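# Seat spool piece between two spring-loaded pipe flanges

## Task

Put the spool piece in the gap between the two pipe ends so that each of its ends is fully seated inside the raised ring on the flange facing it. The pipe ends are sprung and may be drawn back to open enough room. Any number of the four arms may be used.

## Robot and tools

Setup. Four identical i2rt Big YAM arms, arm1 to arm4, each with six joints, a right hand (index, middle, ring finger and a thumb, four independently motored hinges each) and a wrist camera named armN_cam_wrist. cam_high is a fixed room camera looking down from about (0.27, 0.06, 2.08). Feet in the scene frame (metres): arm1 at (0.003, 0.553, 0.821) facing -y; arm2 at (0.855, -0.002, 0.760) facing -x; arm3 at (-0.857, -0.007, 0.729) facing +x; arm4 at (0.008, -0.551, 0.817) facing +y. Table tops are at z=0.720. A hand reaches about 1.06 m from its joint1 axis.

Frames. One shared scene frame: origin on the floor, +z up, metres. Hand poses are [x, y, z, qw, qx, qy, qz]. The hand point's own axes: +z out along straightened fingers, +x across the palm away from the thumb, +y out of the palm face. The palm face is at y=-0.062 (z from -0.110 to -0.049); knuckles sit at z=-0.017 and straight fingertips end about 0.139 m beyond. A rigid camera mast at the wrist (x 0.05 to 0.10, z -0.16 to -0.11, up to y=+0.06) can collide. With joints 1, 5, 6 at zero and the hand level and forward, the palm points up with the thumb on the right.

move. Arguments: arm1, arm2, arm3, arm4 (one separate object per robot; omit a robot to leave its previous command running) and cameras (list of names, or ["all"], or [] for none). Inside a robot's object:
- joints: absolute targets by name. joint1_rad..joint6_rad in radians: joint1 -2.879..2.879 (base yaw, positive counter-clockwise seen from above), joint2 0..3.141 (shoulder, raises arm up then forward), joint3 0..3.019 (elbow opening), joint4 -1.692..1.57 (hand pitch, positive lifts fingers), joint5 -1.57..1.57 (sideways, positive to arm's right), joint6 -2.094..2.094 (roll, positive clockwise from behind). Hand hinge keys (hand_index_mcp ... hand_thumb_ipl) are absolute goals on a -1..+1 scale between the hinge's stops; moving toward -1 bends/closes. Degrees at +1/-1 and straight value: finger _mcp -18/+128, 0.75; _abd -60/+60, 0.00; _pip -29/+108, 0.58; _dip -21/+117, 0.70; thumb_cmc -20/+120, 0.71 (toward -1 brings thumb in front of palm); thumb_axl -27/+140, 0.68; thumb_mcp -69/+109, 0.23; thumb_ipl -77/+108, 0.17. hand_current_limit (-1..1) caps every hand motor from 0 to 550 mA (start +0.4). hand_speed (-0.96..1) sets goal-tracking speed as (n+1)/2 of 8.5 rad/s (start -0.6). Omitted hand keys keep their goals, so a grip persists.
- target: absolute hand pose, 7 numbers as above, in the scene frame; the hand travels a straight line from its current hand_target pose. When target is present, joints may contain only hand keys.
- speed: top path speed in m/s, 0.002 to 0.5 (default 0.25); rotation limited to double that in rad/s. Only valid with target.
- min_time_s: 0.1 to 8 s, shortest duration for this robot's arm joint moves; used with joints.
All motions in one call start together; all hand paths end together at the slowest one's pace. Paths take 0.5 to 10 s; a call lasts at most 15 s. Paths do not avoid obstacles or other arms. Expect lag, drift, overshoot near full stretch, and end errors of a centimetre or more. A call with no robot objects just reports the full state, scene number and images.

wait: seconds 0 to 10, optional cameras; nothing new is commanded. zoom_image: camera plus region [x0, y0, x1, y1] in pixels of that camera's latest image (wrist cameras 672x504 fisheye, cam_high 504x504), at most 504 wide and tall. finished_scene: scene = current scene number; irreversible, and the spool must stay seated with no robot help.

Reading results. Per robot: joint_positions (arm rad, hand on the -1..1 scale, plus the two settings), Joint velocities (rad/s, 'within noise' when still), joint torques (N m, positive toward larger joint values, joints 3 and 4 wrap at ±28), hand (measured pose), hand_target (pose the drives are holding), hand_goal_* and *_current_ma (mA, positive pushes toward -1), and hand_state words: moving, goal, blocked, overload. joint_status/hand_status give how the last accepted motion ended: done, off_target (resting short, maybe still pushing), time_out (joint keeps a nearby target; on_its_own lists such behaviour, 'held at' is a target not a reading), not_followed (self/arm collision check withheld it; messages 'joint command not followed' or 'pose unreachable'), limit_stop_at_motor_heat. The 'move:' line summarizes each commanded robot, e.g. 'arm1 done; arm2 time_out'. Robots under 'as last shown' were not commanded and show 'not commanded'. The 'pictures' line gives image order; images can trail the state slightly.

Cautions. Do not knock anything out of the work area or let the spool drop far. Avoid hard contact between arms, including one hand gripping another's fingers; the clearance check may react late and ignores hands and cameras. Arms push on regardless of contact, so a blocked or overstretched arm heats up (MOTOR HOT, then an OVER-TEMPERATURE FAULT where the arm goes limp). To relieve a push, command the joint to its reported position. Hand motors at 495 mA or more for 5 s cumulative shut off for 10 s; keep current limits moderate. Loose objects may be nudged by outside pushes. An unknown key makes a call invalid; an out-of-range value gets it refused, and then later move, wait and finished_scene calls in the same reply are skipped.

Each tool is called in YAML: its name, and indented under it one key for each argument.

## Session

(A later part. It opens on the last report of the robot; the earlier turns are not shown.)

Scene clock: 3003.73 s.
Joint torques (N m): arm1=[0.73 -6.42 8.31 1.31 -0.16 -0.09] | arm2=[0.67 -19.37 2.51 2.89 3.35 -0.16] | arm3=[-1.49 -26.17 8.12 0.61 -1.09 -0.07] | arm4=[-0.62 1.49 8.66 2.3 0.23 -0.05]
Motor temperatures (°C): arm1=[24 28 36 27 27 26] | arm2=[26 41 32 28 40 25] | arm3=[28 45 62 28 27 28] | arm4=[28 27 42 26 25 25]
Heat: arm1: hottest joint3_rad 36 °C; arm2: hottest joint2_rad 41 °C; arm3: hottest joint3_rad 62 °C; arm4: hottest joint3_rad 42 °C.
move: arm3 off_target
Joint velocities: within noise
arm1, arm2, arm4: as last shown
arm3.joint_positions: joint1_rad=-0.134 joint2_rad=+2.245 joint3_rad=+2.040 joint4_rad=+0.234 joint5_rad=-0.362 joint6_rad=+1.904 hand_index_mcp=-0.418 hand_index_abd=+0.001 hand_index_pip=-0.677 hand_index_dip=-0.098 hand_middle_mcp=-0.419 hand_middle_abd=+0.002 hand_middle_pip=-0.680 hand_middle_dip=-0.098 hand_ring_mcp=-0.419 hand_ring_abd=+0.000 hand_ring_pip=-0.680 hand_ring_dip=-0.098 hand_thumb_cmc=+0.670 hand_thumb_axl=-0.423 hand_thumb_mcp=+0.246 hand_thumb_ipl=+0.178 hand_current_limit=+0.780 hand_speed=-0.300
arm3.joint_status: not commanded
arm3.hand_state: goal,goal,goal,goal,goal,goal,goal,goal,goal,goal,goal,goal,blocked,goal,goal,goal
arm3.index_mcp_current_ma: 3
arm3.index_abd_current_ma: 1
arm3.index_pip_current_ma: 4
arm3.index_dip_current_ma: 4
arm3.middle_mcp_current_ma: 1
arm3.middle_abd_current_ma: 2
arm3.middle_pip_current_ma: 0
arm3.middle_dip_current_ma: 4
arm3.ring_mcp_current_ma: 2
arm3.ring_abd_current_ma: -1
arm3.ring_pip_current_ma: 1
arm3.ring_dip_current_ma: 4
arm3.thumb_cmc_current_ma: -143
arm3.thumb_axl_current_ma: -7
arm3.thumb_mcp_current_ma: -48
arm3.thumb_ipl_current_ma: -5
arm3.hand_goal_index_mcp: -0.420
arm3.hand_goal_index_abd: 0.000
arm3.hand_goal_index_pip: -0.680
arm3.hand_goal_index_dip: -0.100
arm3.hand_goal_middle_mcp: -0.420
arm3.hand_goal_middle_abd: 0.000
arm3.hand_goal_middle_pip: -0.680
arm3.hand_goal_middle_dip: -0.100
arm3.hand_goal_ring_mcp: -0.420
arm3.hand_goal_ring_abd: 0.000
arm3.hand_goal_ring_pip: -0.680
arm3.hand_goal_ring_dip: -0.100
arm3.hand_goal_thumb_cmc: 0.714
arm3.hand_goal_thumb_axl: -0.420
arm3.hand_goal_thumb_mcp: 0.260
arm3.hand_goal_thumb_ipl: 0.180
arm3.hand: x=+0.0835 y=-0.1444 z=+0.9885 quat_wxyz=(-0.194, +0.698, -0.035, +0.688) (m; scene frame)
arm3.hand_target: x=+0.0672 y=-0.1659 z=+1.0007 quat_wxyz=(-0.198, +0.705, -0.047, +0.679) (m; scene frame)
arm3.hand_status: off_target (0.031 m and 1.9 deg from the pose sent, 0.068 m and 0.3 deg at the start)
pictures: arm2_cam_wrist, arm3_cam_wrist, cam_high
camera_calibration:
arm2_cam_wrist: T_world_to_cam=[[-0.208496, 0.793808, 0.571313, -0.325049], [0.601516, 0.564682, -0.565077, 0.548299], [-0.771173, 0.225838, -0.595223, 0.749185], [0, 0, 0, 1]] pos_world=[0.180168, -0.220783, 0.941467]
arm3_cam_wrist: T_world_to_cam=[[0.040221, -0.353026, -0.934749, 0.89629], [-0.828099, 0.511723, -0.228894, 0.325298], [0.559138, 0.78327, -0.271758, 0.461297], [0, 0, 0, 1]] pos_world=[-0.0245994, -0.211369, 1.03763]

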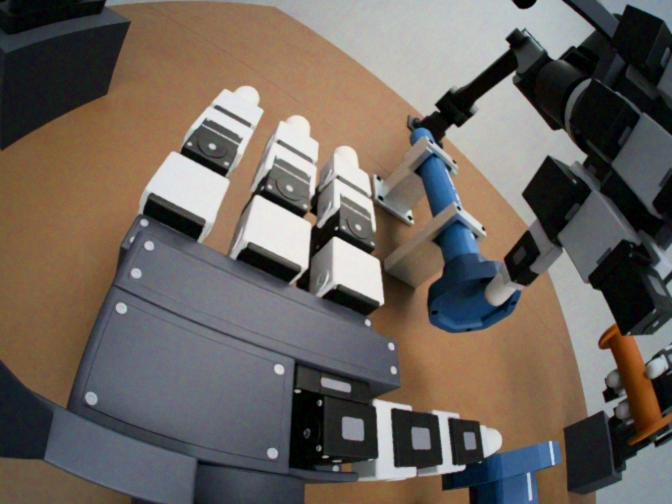

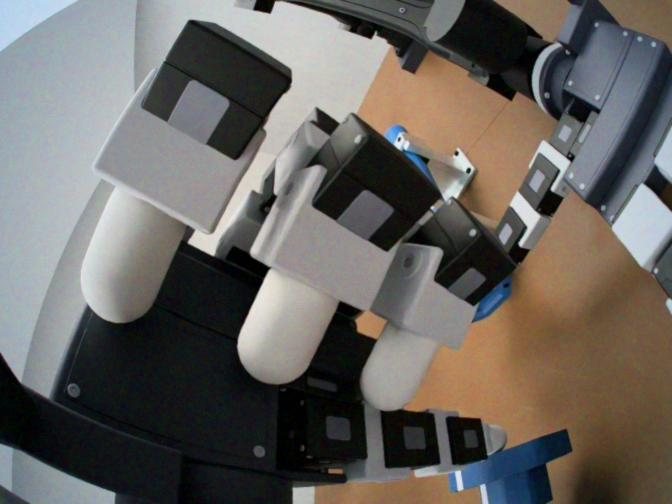

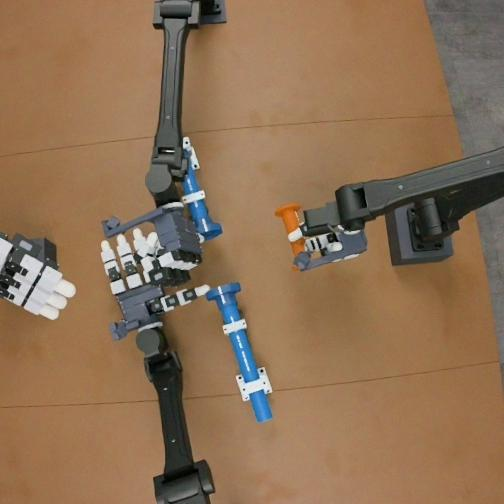

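move:
  arm3: {"joints": {"joint1_rad": -0.19, "joint2_rad": 2.12, "joint3_rad": 1.865, "joint4_rad": 0.25, "joint5_rad": -0.34}, "min_time_s": 0.9}

Scene clock: 3015.20 s.
Joint torques (N m): arm1=[0.67 -6.42 8.32 1.31 -0.16 -0.09] | arm2=[0.73 -19.6 2.61 2.96 3.37 -0.17] | arm3=[-3.49 -27.4 5.7 -0.81 -1.29 -0.01] | arm4=[-1.14 1.67 8.84 2.5 0.23 -0.05]
Motor temperatures (°C): arm1=[24 28 36 27 27 26] | arm2=[26 41 32 28 43 25] | arm3=[28 46 61 28 27 28] | arm4=[28 27 42 26 25 25]
Heat: arm1: hottest joint3_rad 36 °C; arm2: hottest joint5_rad 43 °C; arm3: hottest joint3_rad 61 °C; arm4: hottest joint3_rad 42 °C.
move: arm3 time_out
Joint velocities: within noise
arm1, arm2, arm4: as last shown
arm3.joint_positions: joint1_rad=-0.134 joint2_rad=+2.188 joint3_rad=+1.927 joint4_rad=+0.323 joint5_rad=-0.312 joint6_rad=+1.899 hand_index_mcp=-0.418 hand_index_abd=+0.001 hand_index_pip=-0.677 hand_index_dip=-0.098 hand_middle_mcp=-0.419 hand_middle_abd=+0.002 hand_middle_pip=-0.680 hand_middle_dip=-0.098 hand_ring_mcp=-0.419 hand_ring_abd=+0.000 hand_ring_pip=-0.680 hand_ring_dip=-0.098 hand_thumb_cmc=+0.660 hand_thumb_axl=-0.426 hand_thumb_mcp=+0.245 hand_thumb_ipl=+0.178 hand_current_limit=+0.780 hand_speed=-0.300
arm3.joint_status: joint1_rad time_out (moved +0.000 of -0.056); joint4_rad time_out (moved +0.089 of +0.016); the others done
arm3.hand_state: goal,goal,goal,goal,goal,goal,goal,goal,goal,goal,goal,goal,blocked,goal,goal,goal
arm3.index_mcp_current_ma: 3
arm3.index_abd_current_ma: 1
arm3.index_pip_current_ma: 4
arm3.index_dip_current_ma: 4
arm3.middle_mcp_current_ma: 1
arm3.middle_abd_current_ma: 2
arm3.middle_pip_current_ma: 0
arm3.middle_dip_current_ma: 4
arm3.ring_mcp_current_ma: 2
arm3.ring_abd_current_ma: -1
arm3.ring_pip_current_ma: 1
arm3.ring_dip_current_ma: 4
arm3.thumb_cmc_current_ma: -185
arm3.thumb_axl_current_ma: -15
arm3.thumb_mcp_current_ma: -52
arm3.thumb_ipl_current_ma: -5
arm3.hand_goal_index_mcp: -0.420
arm3.hand_goal_index_abd: 0.000
arm3.hand_goal_index_pip: -0.680
arm3.hand_goal_index_dip: -0.100
arm3.hand_goal_middle_mcp: -0.420
arm3.hand_goal_middle_abd: 0.000
arm3.hand_goal_middle_pip: -0.680
arm3.hand_goal_middle_dip: -0.100
arm3.hand_goal_ring_mcp: -0.420
arm3.hand_goal_ring_abd: 0.000
arm3.hand_goal_ring_pip: -0.680
arm3.hand_goal_ring_dip: -0.100
arm3.hand_goal_thumb_cmc: 0.714
arm3.hand_goal_thumb_axl: -0.420
arm3.hand_goal_thumb_mcp: 0.260
arm3.hand_goal_thumb_ipl: 0.180
arm3.on_its_own: joint1_rad reads -0.134 and still pushes toward -0.190 since a time_out; joint4_rad reads +0.323 and still pushes toward +0.250 since a time_out
arm3.hand: x=+0.0633 y=-0.1513 z=+0.9925 quat_wxyz=(-0.175, +0.686, -0.047, +0.705) (m; scene frame)
arm3.hand_target: x=+0.0342 y=-0.1925 z=+0.9937 quat_wxyz=(-0.174, +0.707, -0.073, +0.682) (m; scene frame)
arm3.hand_status: not commanded
pictures: none

move:
  arm3: {"joints": {"joint1_rad": -0.21, "joint2_rad": 2.085, "joint3_rad": 1.80, "joint4_rad": 0.27, "joint5_rad": -0.315}, "min_time_s": 0.9}
  cameras: ["cam_high", "arm2_cam_wrist", "arm3_cam_wrist"]

zoom_image:
  camera: "cam_high"
  region: [120, 190, 300, 310]

zoom_image:
  camera: "arm2_cam_wrist"
  region: [400, 220, 672, 504]

Scene clock: 3035.93 s.
Joint torques (N m): arm1=[0.67 -6.36 8.31 1.31 -0.16 -0.09] | arm2=[0.79 -19.08 2.51 2.8 3.38 -0.15] | arm3=[-5.07 -27.81 4.44 -1.54 -1.5 -0.03] | arm4=[-1.38 1.55 8.72 2.5 0.21 -0.09]
Motor temperatures (°C): arm1=[24 28 36 27 27 26] | arm2=[26 41 32 28 46 25] | arm3=[28 47 57 28 28 28] | arm4=[28 27 42 26 25 25]
Heat: arm1: hottest joint3_rad 36 °C; arm2: hottest joint5_rad 46 °C; arm3: hottest joint3_rad 57 °C; arm4: hottest joint3_rad 42 °C.
move: arm3 time_out
Joint velocities: within noise
arm1, arm2, arm4: as last shown
arm3.joint_positions: joint1_rad=-0.134 joint2_rad=+2.164 joint3_rad=+1.879 joint4_rad=+0.359 joint5_rad=-0.282 joint6_rad=+1.898 hand_index_mcp=-0.418 hand_index_abd=+0.001 hand_index_pip=-0.677 hand_index_dip=-0.098 hand_middle_mcp=-0.419 hand_middle_abd=+0.002 hand_middle_pip=-0.680 hand_middle_dip=-0.098 hand_ring_mcp=-0.419 hand_ring_abd=+0.000 hand_ring_pip=-0.680 hand_ring_dip=-0.098 hand_thumb_cmc=+0.657 hand_thumb_axl=-0.428 hand_thumb_mcp=+0.245 hand_thumb_ipl=+0.178 hand_current_limit=+0.780 hand_speed=-0.300
arm3.joint_status: joint1_rad time_out (moved +0.000 of -0.076); joint4_rad time_out (moved +0.037 of -0.053); joint5_rad time_out (moved +0.030 of -0.003); the others done
arm3.hand_state: goal,goal,goal,goal,goal,goal,goal,goal,goal,goal,goal,goal,blocked,goal,goal,goal
arm3.index_mcp_current_ma: 3
arm3.index_abd_current_ma: 1
arm3.index_pip_current_ma: 4
arm3.index_dip_current_ma: 4
arm3.middle_mcp_current_ma: 1
arm3.middle_abd_current_ma: 2
arm3.middle_pip_current_ma: 0
arm3.middle_dip_current_ma: 4
arm3.ring_mcp_current_ma: 2
arm3.ring_abd_current_ma: -1
arm3.ring_pip_current_ma: 1
arm3.ring_dip_current_ma: 4
arm3.thumb_cmc_current_ma: -196
arm3.thumb_axl_current_ma: -22
arm3.thumb_mcp_current_ma: -52
arm3.thumb_ipl_current_ma: -5
arm3.hand_goal_index_mcp: -0.420
arm3.hand_goal_index_abd: 0.000
arm3.hand_goal_index_pip: -0.680
arm3.hand_goal_index_dip: -0.100
arm3.hand_goal_middle_mcp: -0.420
arm3.hand_goal_middle_abd: 0.000
arm3.hand_goal_middle_pip: -0.680
arm3.hand_goal_middle_dip: -0.100
arm3.hand_goal_ring_mcp: -0.420
arm3.hand_goal_ring_abd: 0.000
arm3.hand_goal_ring_pip: -0.680
arm3.hand_goal_ring_dip: -0.100
arm3.hand_goal_thumb_cmc: 0.714
arm3.hand_goal_thumb_axl: -0.420
arm3.hand_goal_thumb_mcp: 0.260
arm3.hand_goal_thumb_ipl: 0.180
arm3.on_its_own: joint1_rad reads -0.134 and still pushes toward -0.210 since a time_out; joint4_rad reads +0.359 and still pushes toward +0.270 since a time_out; joint5_rad reads -0.282 and still pushes toward -0.315 since a time_out
arm3.hand: x=+0.0533 y=-0.1557 z=+0.9930 quat_wxyz=(-0.164, +0.681, -0.056, +0.711) (m; scene frame)
arm3.hand_target: x=+0.0155 y=-0.2119 z=+0.9887 quat_wxyz=(-0.159, +0.708, -0.091, +0.682) (m; scene frame)
arm3.hand_status: not commanded
pictures: arm2_cam_wrist, arm3_cam_wrist, cam_high
camera_calibration:
arm2_cam_wrist: T_world_to_cam=[[-0.208496, 0.793808, 0.571313, -0.325049], [0.601516, 0.564682, -0.565077, 0.548299], [-0.771173, 0.225838, -0.595223, 0.749185], [0, 0, 0, 1]] pos_world=[0.180168, -0.220783, 0.941467]
arm3_cam_wrist: T_world_to_cam=[[0.0535964, -0.364327, -0.929727, 0.890345], [-0.773166, 0.574079, -0.269532, 0.354322], [0.631935, 0.73328, -0.250917, 0.455913], [0, 0, 0, 1]] pos_world=[-0.0618772, -0.213344, 1.03768]

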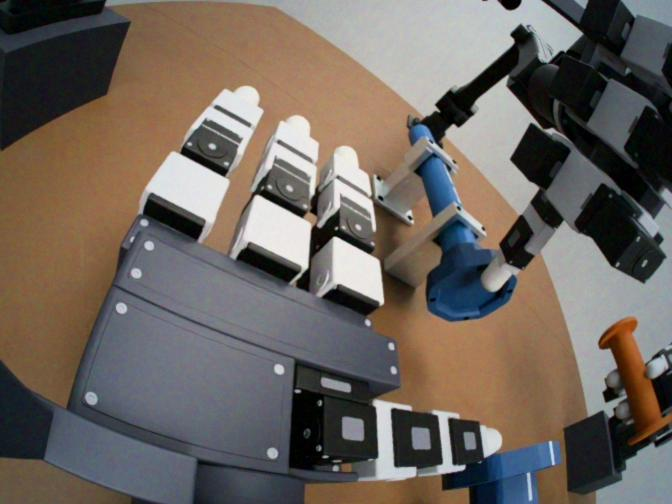

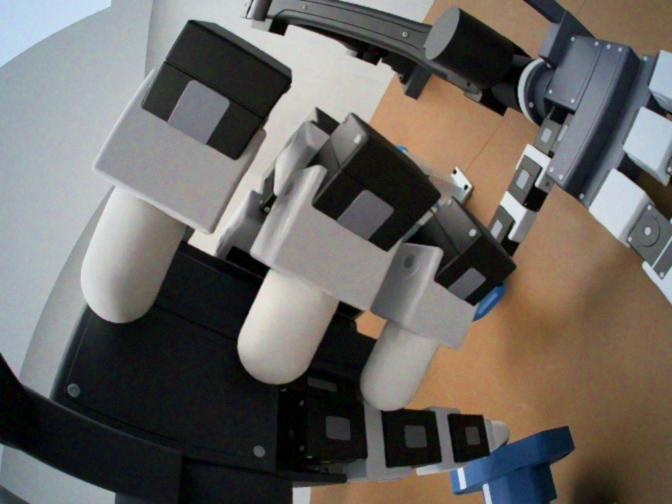

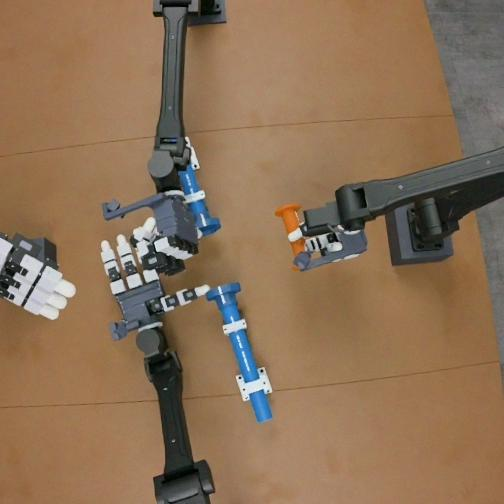

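Scaled by 2.800 from the camera's 504x504 image, which has a finer 720x720 frame.

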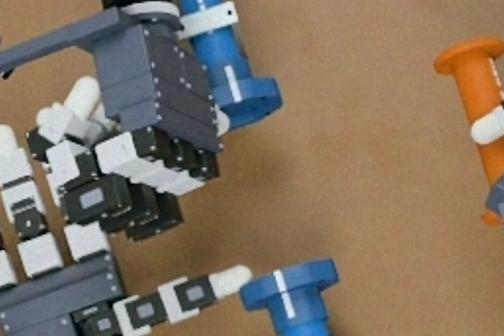

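Scaled by 1.775 from the camera's 672x504 image, which has a finer 960x720 frame.

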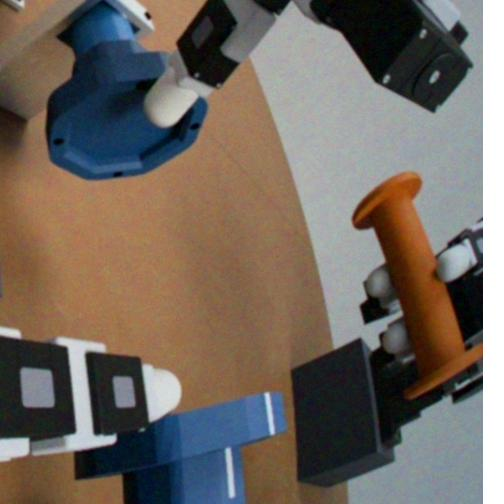

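zoom_image:
  camera: "cam_high"
  region: [185, 205, 245, 245]

zoom_image:
  camera: "cam_high"
  region: [190, 275, 250, 315]

Scaled by 8.400 from the camera's 504x504 image, which has a finer 720x720 frame.

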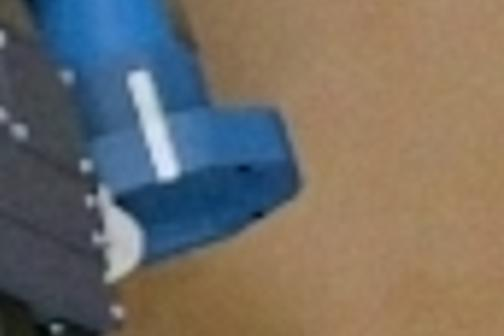

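Scaled by 8.400 from the camera's 504x504 image, which has a finer 720x720 frame.

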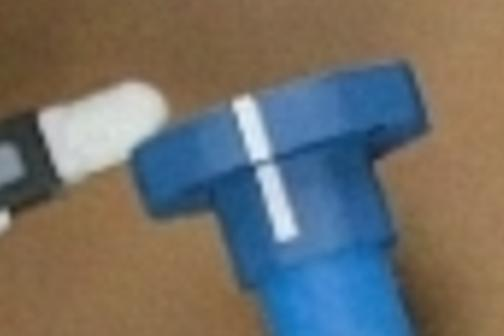

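move:
  arm2: {"target": [0.0797, -0.1670, 0.9200, -0.5337, -0.5337, 0.4639, 0.4639], "speed": 0.08}
  arm3: {"joints": {"joint1_rad": -0.21, "joint2_rad": 2.077, "joint3_rad": 1.80, "joint4_rad": 0.275, "joint5_rad": -0.315}, "min_time_s": 0.9}
  cameras: ["cam_high", "arm2_cam_wrist"]

zoom_image:
  camera: "cam_high"
  region: [185, 205, 245, 245]

zoom_image:
  camera: "cam_high"
  region: [190, 275, 250, 315]

zoom_image:
  camera: "arm2_cam_wrist"
  region: [400, 220, 672, 504]

Scene clock: 3080.27 s.
Joint torques (N m): arm1=[0.67 -6.42 8.32 1.31 -0.16 -0.09] | arm2=[0.91 -19.19 1.25 2.91 4.08 -0.22] | arm3=[-5.25 -28.45 4.57 -1.42 -1.52 0] | arm4=[-2.02 1.49 8.84 2.62 0.21 -0.09]
Motor temperatures (°C): arm1=[24 28 36 27 27 26] | arm2=[26 41 31 28 52 25] | arm3=[29 54 51 28 30 28] | arm4=[28 27 42 26 25 25]
Heat: arm1: hottest joint3_rad 36 °C; arm2: hottest joint5_rad 52 °C; arm3: hottest joint2_rad 54 °C; arm4: hottest joint3_rad 42 °C.
move: arm2 off_target; arm3 time_out
Joint velocities: within noise
arm1, arm4: as last shown
arm2.joint_positions: joint1_rad=+0.268 joint2_rad=+2.298 joint3_rad=+1.419 joint4_rad=+0.884 joint5_rad=+0.020 joint6_rad=+0.022 hand_index_mcp=+0.758 hand_index_abd=+0.002 hand_index_pip=+0.580 hand_index_dip=+0.697 hand_middle_mcp=+0.759 hand_middle_abd=+0.001 hand_middle_pip=+0.580 hand_middle_dip=+0.698 hand_ring_mcp=+0.759 hand_ring_abd=+0.001 hand_ring_pip=+0.580 hand_ring_dip=+0.697 hand_thumb_cmc=+0.752 hand_thumb_axl=-0.419 hand_thumb_mcp=+0.257 hand_thumb_ipl=+0.178 hand_current_limit=+0.780 hand_speed=-0.300
arm2.joint_status: not commanded
arm2.hand_state: goal,goal,goal,goal,goal,goal,goal,goal,goal,goal,goal,goal,blocked,goal,blocked,goal
arm2.index_mcp_current_ma: 2
arm2.index_abd_current_ma: 0
arm2.index_pip_current_ma: 0
arm2.index_dip_current_ma: 0
arm2.middle_mcp_current_ma: 2
arm2.middle_abd_current_ma: 0
arm2.middle_pip_current_ma: 0
arm2.middle_dip_current_ma: 0
arm2.ring_mcp_current_ma: 2
arm2.ring_abd_current_ma: 0
arm2.ring_pip_current_ma: 0
arm2.ring_dip_current_ma: 0
arm2.thumb_cmc_current_ma: 30
arm2.thumb_axl_current_ma: -12
arm2.thumb_mcp_current_ma: 26
arm2.thumb_ipl_current_ma: 3
arm2.hand_goal_index_mcp: 0.750
arm2.hand_goal_index_abd: 0.000
arm2.hand_goal_index_pip: 0.580
arm2.hand_goal_index_dip: 0.700
arm2.hand_goal_middle_mcp: 0.750
arm2.hand_goal_middle_abd: 0.000
arm2.hand_goal_middle_pip: 0.580
arm2.hand_goal_middle_dip: 0.700
arm2.hand_goal_ring_mcp: 0.750
arm2.hand_goal_ring_abd: 0.000
arm2.hand_goal_ring_pip: 0.580
arm2.hand_goal_ring_dip: 0.700
arm2.hand_goal_thumb_cmc: 0.714
arm2.hand_goal_thumb_axl: -0.400
arm2.hand_goal_thumb_mcp: 0.230
arm2.hand_goal_thumb_ipl: 0.170
arm2.hand: x=+0.0603 y=-0.1859 z=+0.9199 quat_wxyz=(-0.562, -0.551, +0.440, +0.432) (m; scene frame)
arm2.hand_target: x=+0.0777 y=-0.1675 z=+0.9199 quat_wxyz=(-0.534, -0.535, +0.463, +0.463) (m; scene frame)
arm2.hand_status: off_target (0.027 m and 6.0 deg from the pose sent, 0.034 m and 6.0 deg at the start)
arm3.joint_positions: joint1_rad=-0.134 joint2_rad=+2.162 joint3_rad=+1.876 joint4_rad=+0.363 joint5_rad=-0.282 joint6_rad=+1.898 hand_index_mcp=-0.418 hand_index_abd=+0.001 hand_index_pip=-0.677 hand_index_dip=-0.098 hand_middle_mcp=-0.419 hand_middle_abd=+0.002 hand_middle_pip=-0.680 hand_middle_dip=-0.098 hand_ring_mcp=-0.419 hand_ring_abd=+0.000 hand_ring_pip=-0.680 hand_ring_dip=-0.098 hand_thumb_cmc=+0.656 hand_thumb_axl=-0.428 hand_thumb_mcp=+0.245 hand_thumb_ipl=+0.178 hand_current_limit=+0.780 hand_speed=-0.300
arm3.joint_status: joint1_rad time_out (moved +0.000 of -0.076); joint4_rad time_out (moved +0.004 of -0.084); joint5_rad time_out (moved +0.000 of -0.033); the others done
arm3.hand_state: goal,goal,goal,goal,goal,goal,goal,goal,goal,goal,goal,goal,blocked,goal,goal,goal
arm3.index_mcp_current_ma: 3
arm3.index_abd_current_ma: 1
arm3.index_pip_current_ma: 4
arm3.index_dip_current_ma: 4
arm3.middle_mcp_current_ma: 1
arm3.middle_abd_current_ma: 2
arm3.middle_pip_current_ma: 0
arm3.middle_dip_current_ma: 4
arm3.ring_mcp_current_ma: 2
arm3.ring_abd_current_ma: -1
arm3.ring_pip_current_ma: 1
arm3.ring_dip_current_ma: 4
arm3.thumb_cmc_current_ma: -201
arm3.thumb_axl_current_ma: -22
arm3.thumb_mcp_current_ma: -52
arm3.thumb_ipl_current_ma: -5
arm3.hand_goal_index_mcp: -0.420
arm3.hand_goal_index_abd: 0.000
arm3.hand_goal_index_pip: -0.680
arm3.hand_goal_index_dip: -0.100
arm3.hand_goal_middle_mcp: -0.420
arm3.hand_goal_middle_abd: 0.000
arm3.hand_goal_middle_pip: -0.680
arm3.hand_goal_middle_dip: -0.100
arm3.hand_goal_ring_mcp: -0.420
arm3.hand_goal_ring_abd: 0.000
arm3.hand_goal_ring_pip: -0.680
arm3.hand_goal_ring_dip: -0.100
arm3.hand_goal_thumb_cmc: 0.714
arm3.hand_goal_thumb_axl: -0.420
arm3.hand_goal_thumb_mcp: 0.260
arm3.hand_goal_thumb_ipl: 0.180
arm3.on_its_own: joint1_rad reads -0.134 and still pushes toward -0.210 since a time_out; joint4_rad reads +0.363 and still pushes toward +0.275 since a time_out; joint5_rad reads -0.282 and still pushes toward -0.315 since a time_out
arm3.hand: x=+0.0528 y=-0.1556 z=+0.9941 quat_wxyz=(-0.164, +0.680, -0.056, +0.712) (m; scene frame)
arm3.hand_target: x=+0.0147 y=-0.2117 z=+0.9974 quat_wxyz=(-0.158, +0.704, -0.089, +0.687) (m; scene frame)
arm3.hand_status: not commanded
pictures: arm2_cam_wrist, cam_high
camera_calibration:
arm2_cam_wrist: T_world_to_cam=[[-0.20121, 0.800005, 0.565249, -0.322345], [0.595064, 0.558196, -0.578201, 0.557467], [-0.778083, 0.220019, -0.588369, 0.74946], [0, 0, 0, 1]] pos_world=[0.186555, -0.218194, 0.945492]

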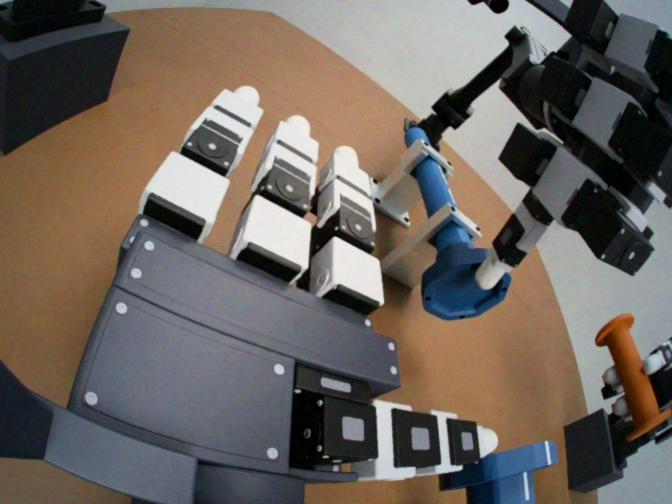

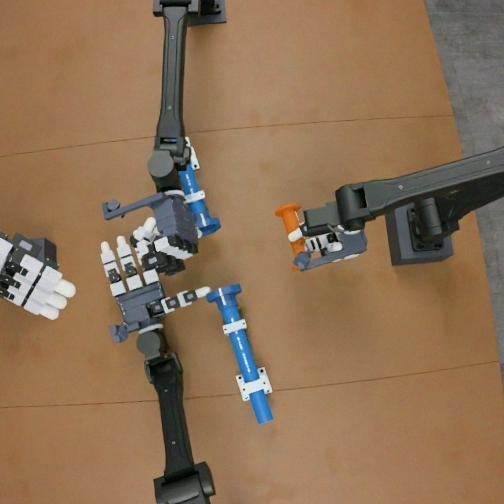

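Scaled by 8.400 from the camera's 504x504 image, which has a finer 720x720 frame.

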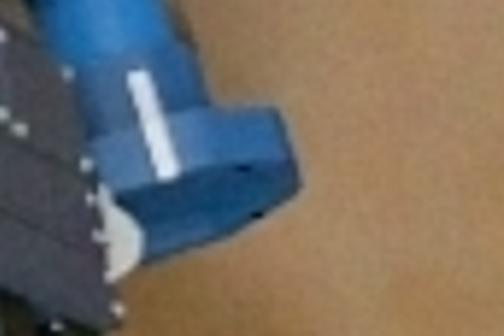

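Scaled by 8.400 from the camera's 504x504 image, which has a finer 720x720 frame.

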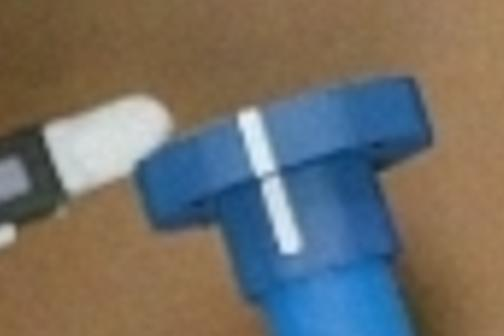

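Scaled by 1.775 from the camera's 672x504 image, which has a finer 960x720 frame.

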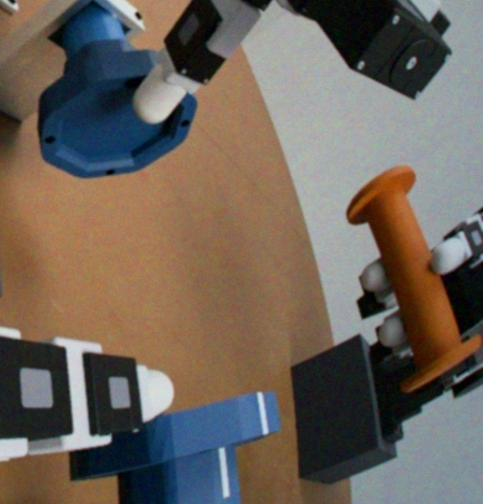

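zoom_image:
  camera: "cam_high"
  region: [265, 195, 345, 275]

move:
  cameras: ["arm1_cam_wrist"]

Scaled by 6.300 from the camera's 504x504 image, which has a finer 720x720 frame.

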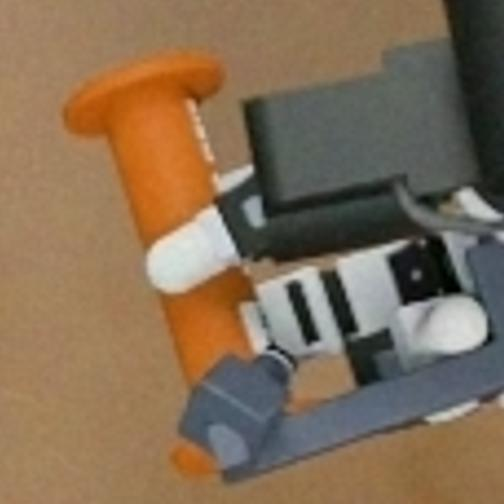

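Scene clock: 3097.17 s.
Joint torques (N m): arm1=[0.67 -6.36 8.31 1.31 -0.16 -0.09] | arm2=[1.14 -19.25 1.16 2.95 4.09 -0.22] | arm3=[-5.07 -28.57 4.52 -1.44 -1.51 -0.02] | arm4=[-2.02 2.14 8.69 2.44 0.19 -0.09]
Motor temperatures (°C): arm1=[24 28 36 27 27 26] | arm2=[26 39 31 28 58 25] | arm3=[29 55 50 28 30 28] | arm4=[28 27 42 26 25 25]
Heat: arm1: hottest joint3_rad 36 °C; arm2: hottest joint5_rad 58 °C; arm3: hottest joint2_rad 55 °C; arm4: hottest joint3_rad 42 °C.
Joint velocities: within noise
arm1.joint_positions: joint1_rad=+0.089 joint2_rad=+1.138 joint3_rad=+0.702 joint4_rad=-1.284 joint5_rad=+0.023 joint6_rad=-0.143 hand_index_mcp=-0.072 hand_index_abd=+0.000 hand_index_pip=-0.120 hand_index_dip=+1.000 hand_middle_mcp=-0.079 hand_middle_abd=+0.000 hand_middle_pip=-0.115 hand_middle_dip=+1.000 hand_ring_mcp=-0.909 hand_ring_abd=+0.030 hand_ring_pip=-0.131 hand_ring_dip=+0.265 hand_thumb_cmc=-0.656 hand_thumb_axl=+0.678 hand_thumb_mcp=-0.027 hand_thumb_ipl=+0.186 hand_current_limit=+0.750 hand_speed=-0.300
arm1.joint_status: not commanded
arm1.hand_state: blocked,goal,blocked,goal,blocked,goal,blocked,goal,blocked,blocked,goal,goal,goal,goal,blocked,goal
arm1.index_mcp_current_ma: 299
arm1.index_abd_current_ma: 1
arm1.index_pip_current_ma: 112
arm1.index_dip_current_ma: 0
arm1.middle_mcp_current_ma: 265
arm1.middle_abd_current_ma: 0
arm1.middle_pip_current_ma: 131
arm1.middle_dip_current_ma: 0
arm1.ring_mcp_current_ma: 312
arm1.ring_abd_current_ma: 94
arm1.ring_pip_current_ma: 68
arm1.ring_dip_current_ma: 15
arm1.thumb_cmc_current_ma: 12
arm1.thumb_axl_current_ma: -1
arm1.thumb_mcp_current_ma: 481
arm1.thumb_ipl_current_ma: 89
arm1.hand_goal_index_mcp: -0.140
arm1.hand_goal_index_abd: 0.000
arm1.hand_goal_index_pip: -0.150
arm1.hand_goal_index_dip: 1.000
arm1.hand_goal_middle_mcp: -0.140
arm1.hand_goal_middle_abd: 0.000
arm1.hand_goal_middle_pip: -0.150
arm1.hand_goal_middle_dip: 1.000
arm1.hand_goal_ring_mcp: -0.980
arm1.hand_goal_ring_abd: 0.000
arm1.hand_goal_ring_pip: -0.150
arm1.hand_goal_ring_dip: 0.260
arm1.hand_goal_thumb_cmc: -0.660
arm1.hand_goal_thumb_axl: 0.678
arm1.hand_goal_thumb_mcp: -0.150
arm1.hand_goal_thumb_ipl: 0.168
arm1.hand: x=+0.0112 y=+0.2320 z=+0.9050 quat_wxyz=(-0.074, +0.991, +0.110, -0.005) (m; scene frame)
arm1.hand_target: x=+0.0099 y=+0.2205 z=+0.9202 quat_wxyz=(-0.044, +0.993, +0.109, -0.005) (m; scene frame)
arm1.hand_status: not commanded
arm2.joint_positions: joint1_rad=+0.268 joint2_rad=+2.298 joint3_rad=+1.419 joint4_rad=+0.884 joint5_rad=+0.020 joint6_rad=+0.022 hand_index_mcp=+0.758 hand_index_abd=+0.002 hand_index_pip=+0.580 hand_index_dip=+0.697 hand_middle_mcp=+0.759 hand_middle_abd=+0.001 hand_middle_pip=+0.580 hand_middle_dip=+0.698 hand_ring_mcp=+0.759 hand_ring_abd=+0.001 hand_ring_pip=+0.580 hand_ring_dip=+0.697 hand_thumb_cmc=+0.752 hand_thumb_axl=-0.419 hand_thumb_mcp=+0.257 hand_thumb_ipl=+0.178 hand_current_limit=+0.780 hand_speed=-0.300
arm2.joint_status: not commanded
arm2.hand_state: goal,goal,goal,goal,goal,goal,goal,goal,goal,goal,goal,goal,blocked,goal,blocked,goal
arm2.index_mcp_current_ma: 2
arm2.index_abd_current_ma: 0
arm2.index_pip_current_ma: 0
arm2.index_dip_current_ma: 0
arm2.middle_mcp_current_ma: 2
arm2.middle_abd_current_ma: 0
arm2.middle_pip_current_ma: 0
arm2.middle_dip_current_ma: 0
arm2.ring_mcp_current_ma: 2
arm2.ring_abd_current_ma: 0
arm2.ring_pip_current_ma: 0
arm2.ring_dip_current_ma: 0
arm2.thumb_cmc_current_ma: 30
arm2.thumb_axl_current_ma: -12
arm2.thumb_mcp_current_ma: 26
arm2.thumb_ipl_current_ma: 3
arm2.hand_goal_index_mcp: 0.750
arm2.hand_goal_index_abd: 0.000
arm2.hand_goal_index_pip: 0.580
arm2.hand_goal_index_dip: 0.700
arm2.hand_goal_middle_mcp: 0.750
arm2.hand_goal_middle_abd: 0.000
arm2.hand_goal_middle_pip: 0.580
arm2.hand_goal_middle_dip: 0.700
arm2.hand_goal_ring_mcp: 0.750
arm2.hand_goal_ring_abd: 0.000
arm2.hand_goal_ring_pip: 0.580
arm2.hand_goal_ring_dip: 0.700
arm2.hand_goal_thumb_cmc: 0.714
arm2.hand_goal_thumb_axl: -0.400
arm2.hand_goal_thumb_mcp: 0.230
arm2.hand_goal_thumb_ipl: 0.170
arm2.hand: x=+0.0603 y=-0.1859 z=+0.9199 quat_wxyz=(-0.562, -0.551, +0.440, +0.432) (m; scene frame)
arm2.hand_target: x=+0.0777 y=-0.1675 z=+0.9199 quat_wxyz=(-0.534, -0.535, +0.463, +0.463) (m; scene frame)
arm2.hand_status: off_target (0.027 m and 6.0 deg from the pose sent, 0.034 m and 6.0 deg at the start)
arm3.joint_positions: joint1_rad=-0.134 joint2_rad=+2.162 joint3_rad=+1.876 joint4_rad=+0.363 joint5_rad=-0.282 joint6_rad=+1.898 hand_index_mcp=-0.418 hand_index_abd=+0.001 hand_index_pip=-0.677 hand_index_dip=-0.098 hand_middle_mcp=-0.419 hand_middle_abd=+0.002 hand_middle_pip=-0.680 hand_middle_dip=-0.098 hand_ring_mcp=-0.419 hand_ring_abd=+0.000 hand_ring_pip=-0.680 hand_ring_dip=-0.098 hand_thumb_cmc=+0.656 hand_thumb_axl=-0.428 hand_thumb_mcp=+0.245 hand_thumb_ipl=+0.178 hand_current_limit=+0.780 hand_speed=-0.300
arm3.joint_status: joint1_rad time_out (moved +0.000 of -0.076); joint4_rad time_out (moved +0.004 of -0.084); joint5_rad time_out (moved +0.000 of -0.033); the others done
arm3.hand_state: goal,goal,goal,goal,goal,goal,goal,goal,goal,goal,goal,goal,blocked,goal,goal,goal
arm3.index_mcp_current_ma: 3
arm3.index_abd_current_ma: 1
arm3.index_pip_current_ma: 4
arm3.index_dip_current_ma: 4
arm3.middle_mcp_current_ma: 1
arm3.middle_abd_current_ma: 2
arm3.middle_pip_current_ma: 0
arm3.middle_dip_current_ma: 4
arm3.ring_mcp_current_ma: 2
arm3.ring_abd_current_ma: -1
arm3.ring_pip_current_ma: 1
arm3.ring_dip_current_ma: 4
arm3.thumb_cmc_current_ma: -201
arm3.thumb_axl_current_ma: -22
arm3.thumb_mcp_current_ma: -52
arm3.thumb_ipl_current_ma: -5
arm3.hand_goal_index_mcp: -0.420
arm3.hand_goal_index_abd: 0.000
arm3.hand_goal_index_pip: -0.680
arm3.hand_goal_index_dip: -0.100
arm3.hand_goal_middle_mcp: -0.420
arm3.hand_goal_middle_abd: 0.000
arm3.hand_goal_middle_pip: -0.680
arm3.hand_goal_middle_dip: -0.100
arm3.hand_goal_ring_mcp: -0.420
arm3.hand_goal_ring_abd: 0.000
arm3.hand_goal_ring_pip: -0.680
arm3.hand_goal_ring_dip: -0.100
arm3.hand_goal_thumb_cmc: 0.714
arm3.hand_goal_thumb_axl: -0.420
arm3.hand_goal_thumb_mcp: 0.260
arm3.hand_goal_thumb_ipl: 0.180
arm3.on_its_own: joint1_rad reads -0.134 and still pushes toward -0.210 since a time_out; joint4_rad reads +0.363 and still pushes toward +0.275 since a time_out; joint5_rad reads -0.282 and still pushes toward -0.315 since a time_out
arm3.hand: x=+0.0528 y=-0.1556 z=+0.9941 quat_wxyz=(-0.164, +0.680, -0.056, +0.712) (m; scene frame)
arm3.hand_target: x=+0.0147 y=-0.2117 z=+0.9974 quat_wxyz=(-0.158, +0.704, -0.089, +0.687) (m; scene frame)
arm3.hand_status: not commanded
arm4.joint_positions: joint1_rad=-0.465 joint2_rad=+0.615 joint3_rad=+1.366 joint4_rad=-1.199 joint5_rad=+0.099 joint6_rad=+1.070 hand_index_mcp=+0.756 hand_index_abd=+0.000 hand_index_pip=+0.577 hand_index_dip=+0.696 hand_middle_mcp=+0.756 hand_middle_abd=+0.000 hand_middle_pip=+0.577 hand_middle_dip=+0.696 hand_ring_mcp=+0.756 hand_ring_abd=+0.000 hand_ring_pip=+0.577 hand_ring_dip=+0.696 hand_thumb_cmc=+0.716 hand_thumb_axl=+0.677 hand_thumb_mcp=+0.226 hand_thumb_ipl=+0.168 hand_current_limit=+0.400 hand_speed=-0.600
arm4.joint_status: not commanded
arm4.hand_state: goal,goal,goal,goal,goal,goal,goal,goal,goal,goal,goal,goal,goal,goal,goal,goal
arm4.index_mcp_current_ma: 0
arm4.index_abd_current_ma: 0
arm4.index_pip_current_ma: 0
arm4.index_dip_current_ma: 0
arm4.middle_mcp_current_ma: 0
arm4.middle_abd_current_ma: 0
arm4.middle_pip_current_ma: 0
arm4.middle_dip_current_ma: 0
arm4.ring_mcp_current_ma: 0
arm4.ring_abd_current_ma: 0
arm4.ring_pip_current_ma: 0
arm4.ring_dip_current_ma: 0
arm4.thumb_cmc_current_ma: 0
arm4.thumb_axl_current_ma: 0
arm4.thumb_mcp_current_ma: 0
arm4.thumb_ipl_current_ma: 0
arm4.hand_goal_index_mcp: 0.754
arm4.hand_goal_index_abd: 0.000
arm4.hand_goal_index_pip: 0.576
arm4.hand_goal_index_dip: 0.696
arm4.hand_goal_middle_mcp: 0.754
arm4.hand_goal_middle_abd: 0.000
arm4.hand_goal_middle_pip: 0.576
arm4.hand_goal_middle_dip: 0.696
arm4.hand_goal_ring_mcp: 0.754
arm4.hand_goal_ring_abd: 0.000
arm4.hand_goal_ring_pip: 0.576
arm4.hand_goal_ring_dip: 0.696
arm4.hand_goal_thumb_cmc: 0.714
arm4.hand_goal_thumb_axl: 0.678
arm4.hand_goal_thumb_mcp: 0.226
arm4.hand_goal_thumb_ipl: 0.168
arm4.hand: x=+0.2036 y=-0.3639 z=+1.4001 quat_wxyz=(-0.114, +0.600, +0.595, +0.523) (m; scene frame)
arm4.hand_target: x=+0.2018 y=-0.3671 z=+1.4143 quat_wxyz=(-0.119, +0.594, +0.588, +0.536) (m; scene frame)
arm4.hand_status: not commanded
pictures: arm1_cam_wrist
camera_calibration:
arm1_cam_wrist: T_world_to_cam=[[-0.618446, -0.773523, -0.138516, 0.345985], [-0.515141, 0.265957, 0.814799, -0.846082], [-0.593426, 0.575264, -0.562953, 0.5056], [0, 0, 0, 1]] pos_world=[0.0781578, 0.201795, 1.02194]

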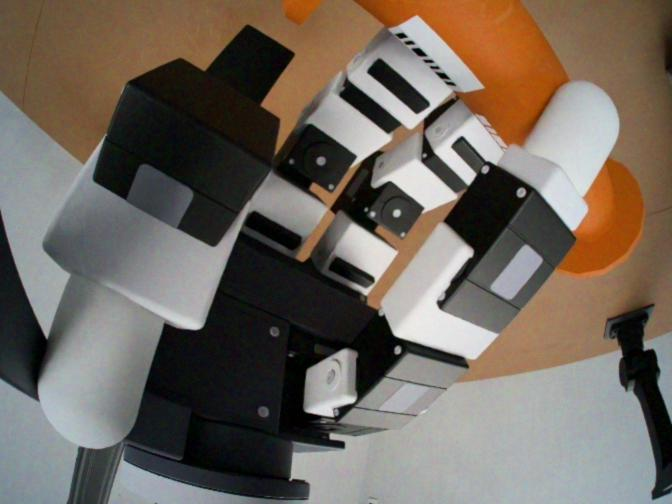

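move:
  arm2: {"target": [0.0420, -0.1800, 0.9330, -0.5515, -0.5515, 0.4426, 0.4426], "speed": 0.08}
  arm1: {"target": [0.0051, 0.1121, 0.8615, -0.0434, 0.9931, 0.1088, -0.0048], "speed": 0.12}
  cameras: ["cam_high", "arm2_cam_wrist"]

zoom_image:
  camera: "cam_high"
  region: [180, 200, 320, 320]

zoom_image:
  camera: "arm2_cam_wrist"
  region: [400, 220, 672, 504]

Scene clock: 3192.97 s.
Joint torques (N m): arm1=[0.73 -7.77 10.77 1.17 -0.04 -0.11] | arm2=[-0.5 -17.14 9.84 1.66 1.49 -0.27] | arm3=[-5.13 -28.34 4.57 -1.43 -1.53 -0.01] | arm4=[-0.56 1.79 8.76 2.52 0.28 -0.05]
Motor temperatures (°C): arm1=[24 28 36 27 27 26] | arm2=[26 39 30 28 76 25] | arm3=[29 58 46 28 31 28] | arm4=[28 27 42 26 25 25]
Heat: arm1: hottest joint3_rad 36 °C; arm2: hottest joint5_rad 76 °C; arm3: hottest joint2_rad 58 °C; arm4: hottest joint3_rad 42 °C.
move: arm1 off_target; arm2 off_target
Joint velocities: within noise
arm1.joint_positions: joint1_rad=+0.054 joint2_rad=+1.485 joint3_rad=+0.821 joint4_rad=-1.071 joint5_rad=+0.023 joint6_rad=-0.176 hand_index_mcp=-0.071 hand_index_abd=+0.000 hand_index_pip=-0.119 hand_index_dip=+1.000 hand_middle_mcp=-0.078 hand_middle_abd=+0.000 hand_middle_pip=-0.115 hand_middle_dip=+1.000 hand_ring_mcp=-0.909 hand_ring_abd=+0.030 hand_ring_pip=-0.131 hand_ring_dip=+0.265 hand_thumb_cmc=-0.656 hand_thumb_axl=+0.678 hand_thumb_mcp=-0.029 hand_thumb_ipl=+0.186 hand_current_limit=+0.750 hand_speed=-0.300
arm1.joint_status: not commanded
arm1.hand_state: blocked,goal,blocked,goal,blocked,goal,blocked,goal,blocked,blocked,goal,goal,goal,goal,blocked,goal
arm1.index_mcp_current_ma: 305
arm1.index_abd_current_ma: 1
arm1.index_pip_current_ma: 114
arm1.index_dip_current_ma: 0
arm1.middle_mcp_current_ma: 269
arm1.middle_abd_current_ma: 0
arm1.middle_pip_current_ma: 134
arm1.middle_dip_current_ma: 0
arm1.ring_mcp_current_ma: 312
arm1.ring_abd_current_ma: 94
arm1.ring_pip_current_ma: 68
arm1.ring_dip_current_ma: 15
arm1.thumb_cmc_current_ma: 12
arm1.thumb_axl_current_ma: -1
arm1.thumb_mcp_current_ma: 481
arm1.thumb_ipl_current_ma: 89
arm1.hand_goal_index_mcp: -0.140
arm1.hand_goal_index_abd: 0.000
arm1.hand_goal_index_pip: -0.150
arm1.hand_goal_index_dip: 1.000
arm1.hand_goal_middle_mcp: -0.140
arm1.hand_goal_middle_abd: 0.000
arm1.hand_goal_middle_pip: -0.150
arm1.hand_goal_middle_dip: 1.000
arm1.hand_goal_ring_mcp: -0.980
arm1.hand_goal_ring_abd: 0.000
arm1.hand_goal_ring_pip: -0.150
arm1.hand_goal_ring_dip: 0.260
arm1.hand_goal_thumb_cmc: -0.660
arm1.hand_goal_thumb_axl: 0.678
arm1.hand_goal_thumb_mcp: -0.150
arm1.hand_goal_thumb_ipl: 0.168
arm1.hand: x=+0.0070 y=+0.1483 z=+0.8411 quat_wxyz=(-0.081, +0.991, +0.109, -0.002) (m; scene frame)
arm1.hand_target: x=+0.0049 y=+0.1143 z=+0.8630 quat_wxyz=(-0.043, +0.993, +0.109, -0.005) (m; scene frame)
arm1.hand_status: off_target (0.042 m and 4.4 deg from the pose sent, 0.128 m and 3.5 deg at the start)
arm2.joint_positions: joint1_rad=+0.267 joint2_rad=+2.298 joint3_rad=+1.451 joint4_rad=+0.826 joint5_rad=-0.003 joint6_rad=+0.026 hand_index_mcp=+0.758 hand_index_abd=+0.002 hand_index_pip=+0.580 hand_index_dip=+0.697 hand_middle_mcp=+0.759 hand_middle_abd=+0.001 hand_middle_pip=+0.580 hand_middle_dip=+0.698 hand_ring_mcp=+0.759 hand_ring_abd=+0.001 hand_ring_pip=+0.580 hand_ring_dip=+0.697 hand_thumb_cmc=+0.762 hand_thumb_axl=-0.419 hand_thumb_mcp=+0.259 hand_thumb_ipl=+0.181 hand_current_limit=+0.780 hand_speed=-0.300
arm2.joint_status: not commanded
arm2.hand_state: goal,goal,goal,goal,goal,goal,goal,goal,goal,goal,goal,goal,blocked,goal,blocked,goal
arm2.index_mcp_current_ma: 2
arm2.index_abd_current_ma: 0
arm2.index_pip_current_ma: 0
arm2.index_dip_current_ma: 0
arm2.middle_mcp_current_ma: 2
arm2.middle_abd_current_ma: 0
arm2.middle_pip_current_ma: 0
arm2.middle_dip_current_ma: 0
arm2.ring_mcp_current_ma: 2
arm2.ring_abd_current_ma: 0
arm2.ring_pip_current_ma: 0
arm2.ring_dip_current_ma: 0
arm2.thumb_cmc_current_ma: 47
arm2.thumb_axl_current_ma: -13
arm2.thumb_mcp_current_ma: 29
arm2.thumb_ipl_current_ma: 5
arm2.hand_goal_index_mcp: 0.750
arm2.hand_goal_index_abd: 0.000
arm2.hand_goal_index_pip: 0.580
arm2.hand_goal_index_dip: 0.700
arm2.hand_goal_middle_mcp: 0.750
arm2.hand_goal_middle_abd: 0.000
arm2.hand_goal_middle_pip: 0.580
arm2.hand_goal_middle_dip: 0.700
arm2.hand_goal_ring_mcp: 0.750
arm2.hand_goal_ring_abd: 0.000
arm2.hand_goal_ring_pip: 0.580
arm2.hand_goal_ring_dip: 0.700
arm2.hand_goal_thumb_cmc: 0.714
arm2.hand_goal_thumb_axl: -0.400
arm2.hand_goal_thumb_mcp: 0.230
arm2.hand_goal_thumb_ipl: 0.170
arm2.hand: x=+0.0495 y=-0.1919 z=+0.9214 quat_wxyz=(-0.561, -0.562, +0.441, +0.419) (m; scene frame)
arm2.hand_target: x=+0.0427 y=-0.1800 z=+0.9330 quat_wxyz=(-0.552, -0.552, +0.443, +0.442) (m; scene frame)
arm2.hand_status: off_target (0.018 m and 3.2 deg from the pose sent, 0.023 m and 1.8 deg at the start)
arm3, arm4: as last shown
arm3.on_its_own: joint1_rad reads -0.134 and still pushes toward -0.210 since a time_out; joint4_rad reads +0.363 and still pushes toward +0.275 since a time_out; joint5_rad reads -0.282 and still pushes toward -0.315 since a time_out
pictures: arm2_cam_wrist, cam_high
camera_calibration:
arm2_cam_wrist: T_world_to_cam=[[-0.233326, 0.793638, 0.56187, -0.317036], [0.597328, 0.572928, -0.561206, 0.555138], [-0.767306, 0.204677, -0.607741, 0.757679], [0, 0, 0, 1]] pos_world=[0.175799, -0.221522, 0.950153]

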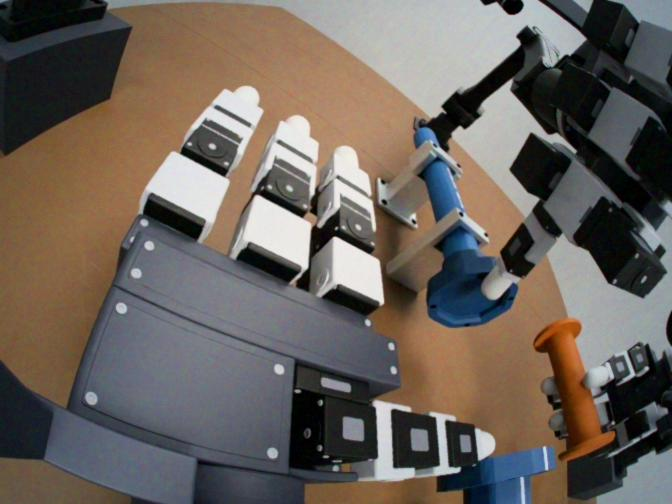

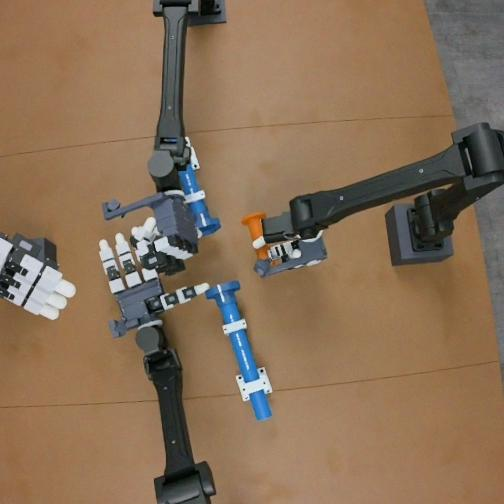

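Scaled by 3.600 from the camera's 504x504 image, which has a finer 720x720 frame.

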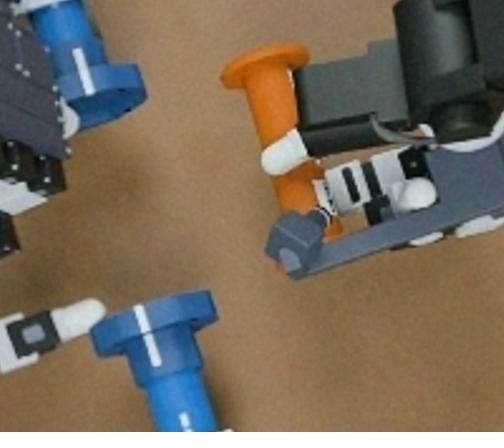

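Scaled by 1.775 from the camera's 672x504 image, which has a finer 960x720 frame.

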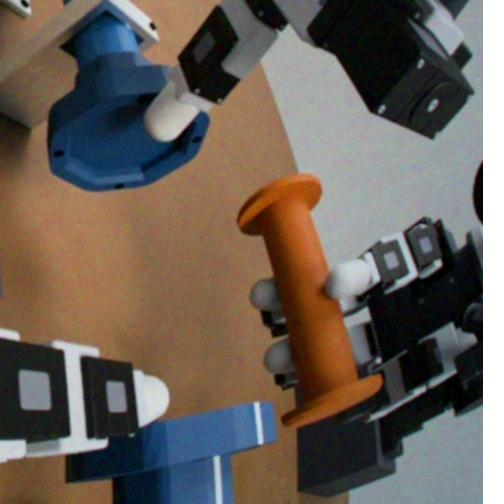

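zoom_image:
  camera: "cam_high"
  region: [230, 205, 290, 285]

zoom_image:
  camera: "cam_high"
  region: [195, 270, 285, 390]

zoom_image:
  camera: "arm2_cam_wrist"
  region: [520, 300, 620, 470]

Scaled by 6.300 from the camera's 504x504 image, which has a finer 720x720 frame.

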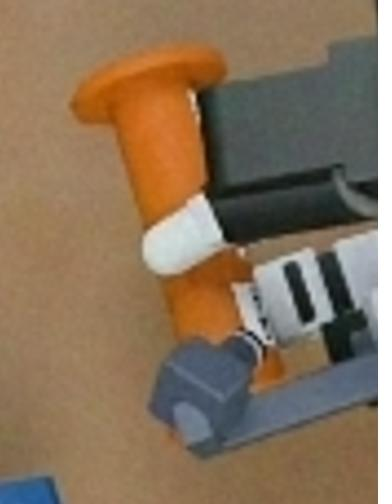

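Scaled by 4.200 from the camera's 504x504 image, which has a finer 720x720 frame.

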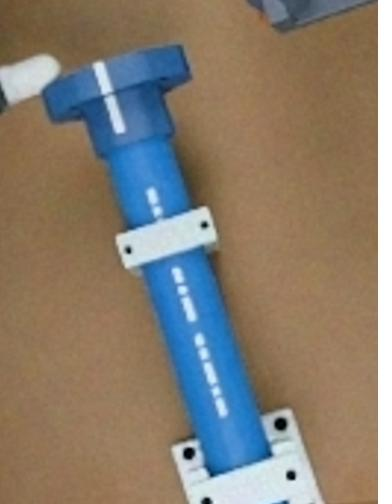

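Scaled by 2.965 from the camera's 672x504 image, which has a finer 960x720 frame.

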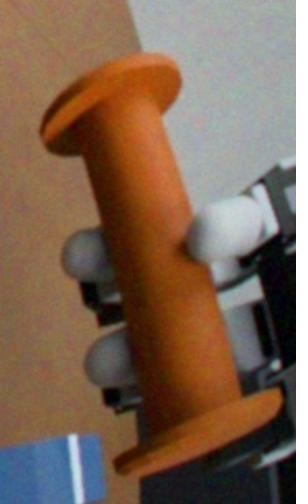

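move:
  arm1: {"target": [0.0080, 0.0620, 0.8230, -0.0422, 0.9881, 0.1474, -0.0134], "speed": 0.1}
  cameras: ["cam_high", "arm2_cam_wrist"]

zoom_image:
  camera: "cam_high"
  region: [190, 205, 290, 305]

zoom_image:
  camera: "arm2_cam_wrist"
  region: [420, 240, 640, 480]

Scene clock: 3309.13 s.
Joint torques (N m): arm1=[0.62 -9.7 10.14 1.28 -0.04 -0.09] | arm2=[-0.09 -16.73 9.88 1.66 1.47 -0.27] | arm3=[-5.3 -28.51 4.53 -1.4 -1.52 0] | arm4=[-1.08 1.73 8.64 2.48 0.29 -0.11]
Motor temperatures (°C): arm1=[24 28 44 27 27 26] | arm2=[26 38 34 28 51 25] | arm3=[29 59 45 28 32 28] | arm4=[28 27 42 26 25 25]
Heat: arm1: hottest joint3_rad 44 °C; arm2: hottest joint5_rad 51 °C; arm3: hottest joint2_rad 59 °C; arm4: hottest joint3_rad 42 °C.
move: arm1 off_target
Joint velocities: within noise
arm1.joint_positions: joint1_rad=+0.049 joint2_rad=+1.666 joint3_rad=+0.921 joint4_rad=-0.980 joint5_rad=+0.043 joint6_rad=-0.259 hand_index_mcp=-0.071 hand_index_abd=+0.000 hand_index_pip=-0.119 hand_index_dip=+1.000 hand_middle_mcp=-0.078 hand_middle_abd=+0.000 hand_middle_pip=-0.115 hand_middle_dip=+1.000 hand_ring_mcp=-0.909 hand_ring_abd=+0.030 hand_ring_pip=-0.131 hand_ring_dip=+0.265 hand_thumb_cmc=-0.656 hand_thumb_axl=+0.678 hand_thumb_mcp=-0.029 hand_thumb_ipl=+0.186 hand_current_limit=+0.750 hand_speed=-0.300
arm1.joint_status: not commanded
arm1.hand_state: blocked,goal,blocked,goal,blocked,goal,blocked,goal,blocked,blocked,goal,goal,goal,goal,blocked,goal
arm1.index_mcp_current_ma: 305
arm1.index_abd_current_ma: 1
arm1.index_pip_current_ma: 114
arm1.index_dip_current_ma: 0
arm1.middle_mcp_current_ma: 269
arm1.middle_abd_current_ma: 0
arm1.middle_pip_current_ma: 134
arm1.middle_dip_current_ma: 0
arm1.ring_mcp_current_ma: 312
arm1.ring_abd_current_ma: 94
arm1.ring_pip_current_ma: 68
arm1.ring_dip_current_ma: 15
arm1.thumb_cmc_current_ma: 12
arm1.thumb_axl_current_ma: -1
arm1.thumb_mcp_current_ma: 481
arm1.thumb_ipl_current_ma: 89
arm1.hand_goal_index_mcp: -0.140
arm1.hand_goal_index_abd: 0.000
arm1.hand_goal_index_pip: -0.150
arm1.hand_goal_index_dip: 1.000
arm1.hand_goal_middle_mcp: -0.140
arm1.hand_goal_middle_abd: 0.000
arm1.hand_goal_middle_pip: -0.150
arm1.hand_goal_middle_dip: 1.000
arm1.hand_goal_ring_mcp: -0.980
arm1.hand_goal_ring_abd: 0.000
arm1.hand_goal_ring_pip: -0.150
arm1.hand_goal_ring_dip: 0.260
arm1.hand_goal_thumb_cmc: -0.660
arm1.hand_goal_thumb_axl: 0.678
arm1.hand_goal_thumb_mcp: -0.150
arm1.hand_goal_thumb_ipl: 0.168
arm1.hand: x=+0.0108 y=+0.0976 z=+0.8050 quat_wxyz=(-0.078, +0.986, +0.148, -0.009) (m; scene frame)
arm1.hand_target: x=+0.0079 y=+0.0641 z=+0.8244 quat_wxyz=(-0.042, +0.988, +0.147, -0.014) (m; scene frame)
arm1.hand_status: off_target (0.040 m and 4.2 deg from the pose sent, 0.088 m and 6.4 deg at the start)
arm2, arm3, arm4: as last shown
arm3.on_its_own: joint1_rad reads -0.134 and still pushes toward -0.210 since a time_out; joint4_rad reads +0.363 and still pushes toward +0.275 since a time_out; joint5_rad reads -0.282 and still pushes toward -0.315 since a time_out
pictures: arm2_cam_wrist, cam_high
camera_calibration:
arm2_cam_wrist: T_world_to_cam=[[-0.233326, 0.793638, 0.56187, -0.317036], [0.597328, 0.572928, -0.561206, 0.555138], [-0.767306, 0.204677, -0.607741, 0.757679], [0, 0, 0, 1]] pos_world=[0.175799, -0.221522, 0.950153]

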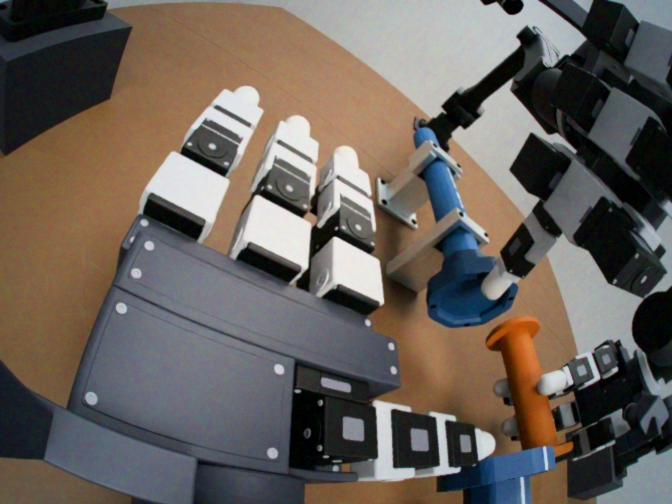

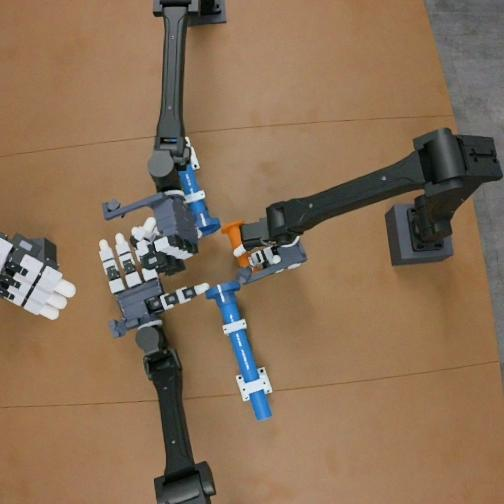

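Scaled by 5.040 from the camera's 504x504 image, which has a finer 720x720 frame.

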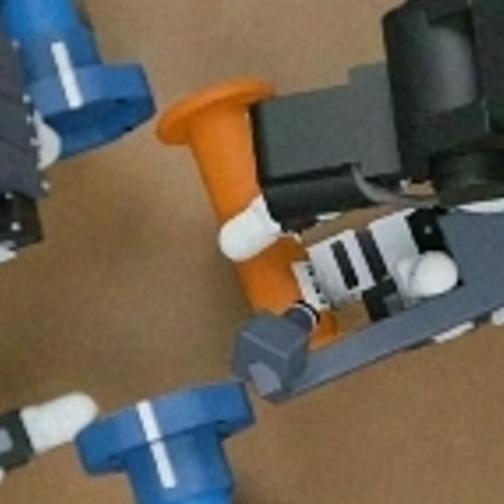

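Scaled by 2.100 from the camera's 672x504 image, which has a finer 960x720 frame.

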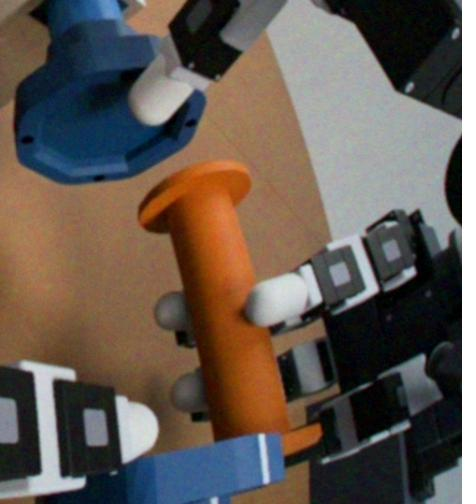

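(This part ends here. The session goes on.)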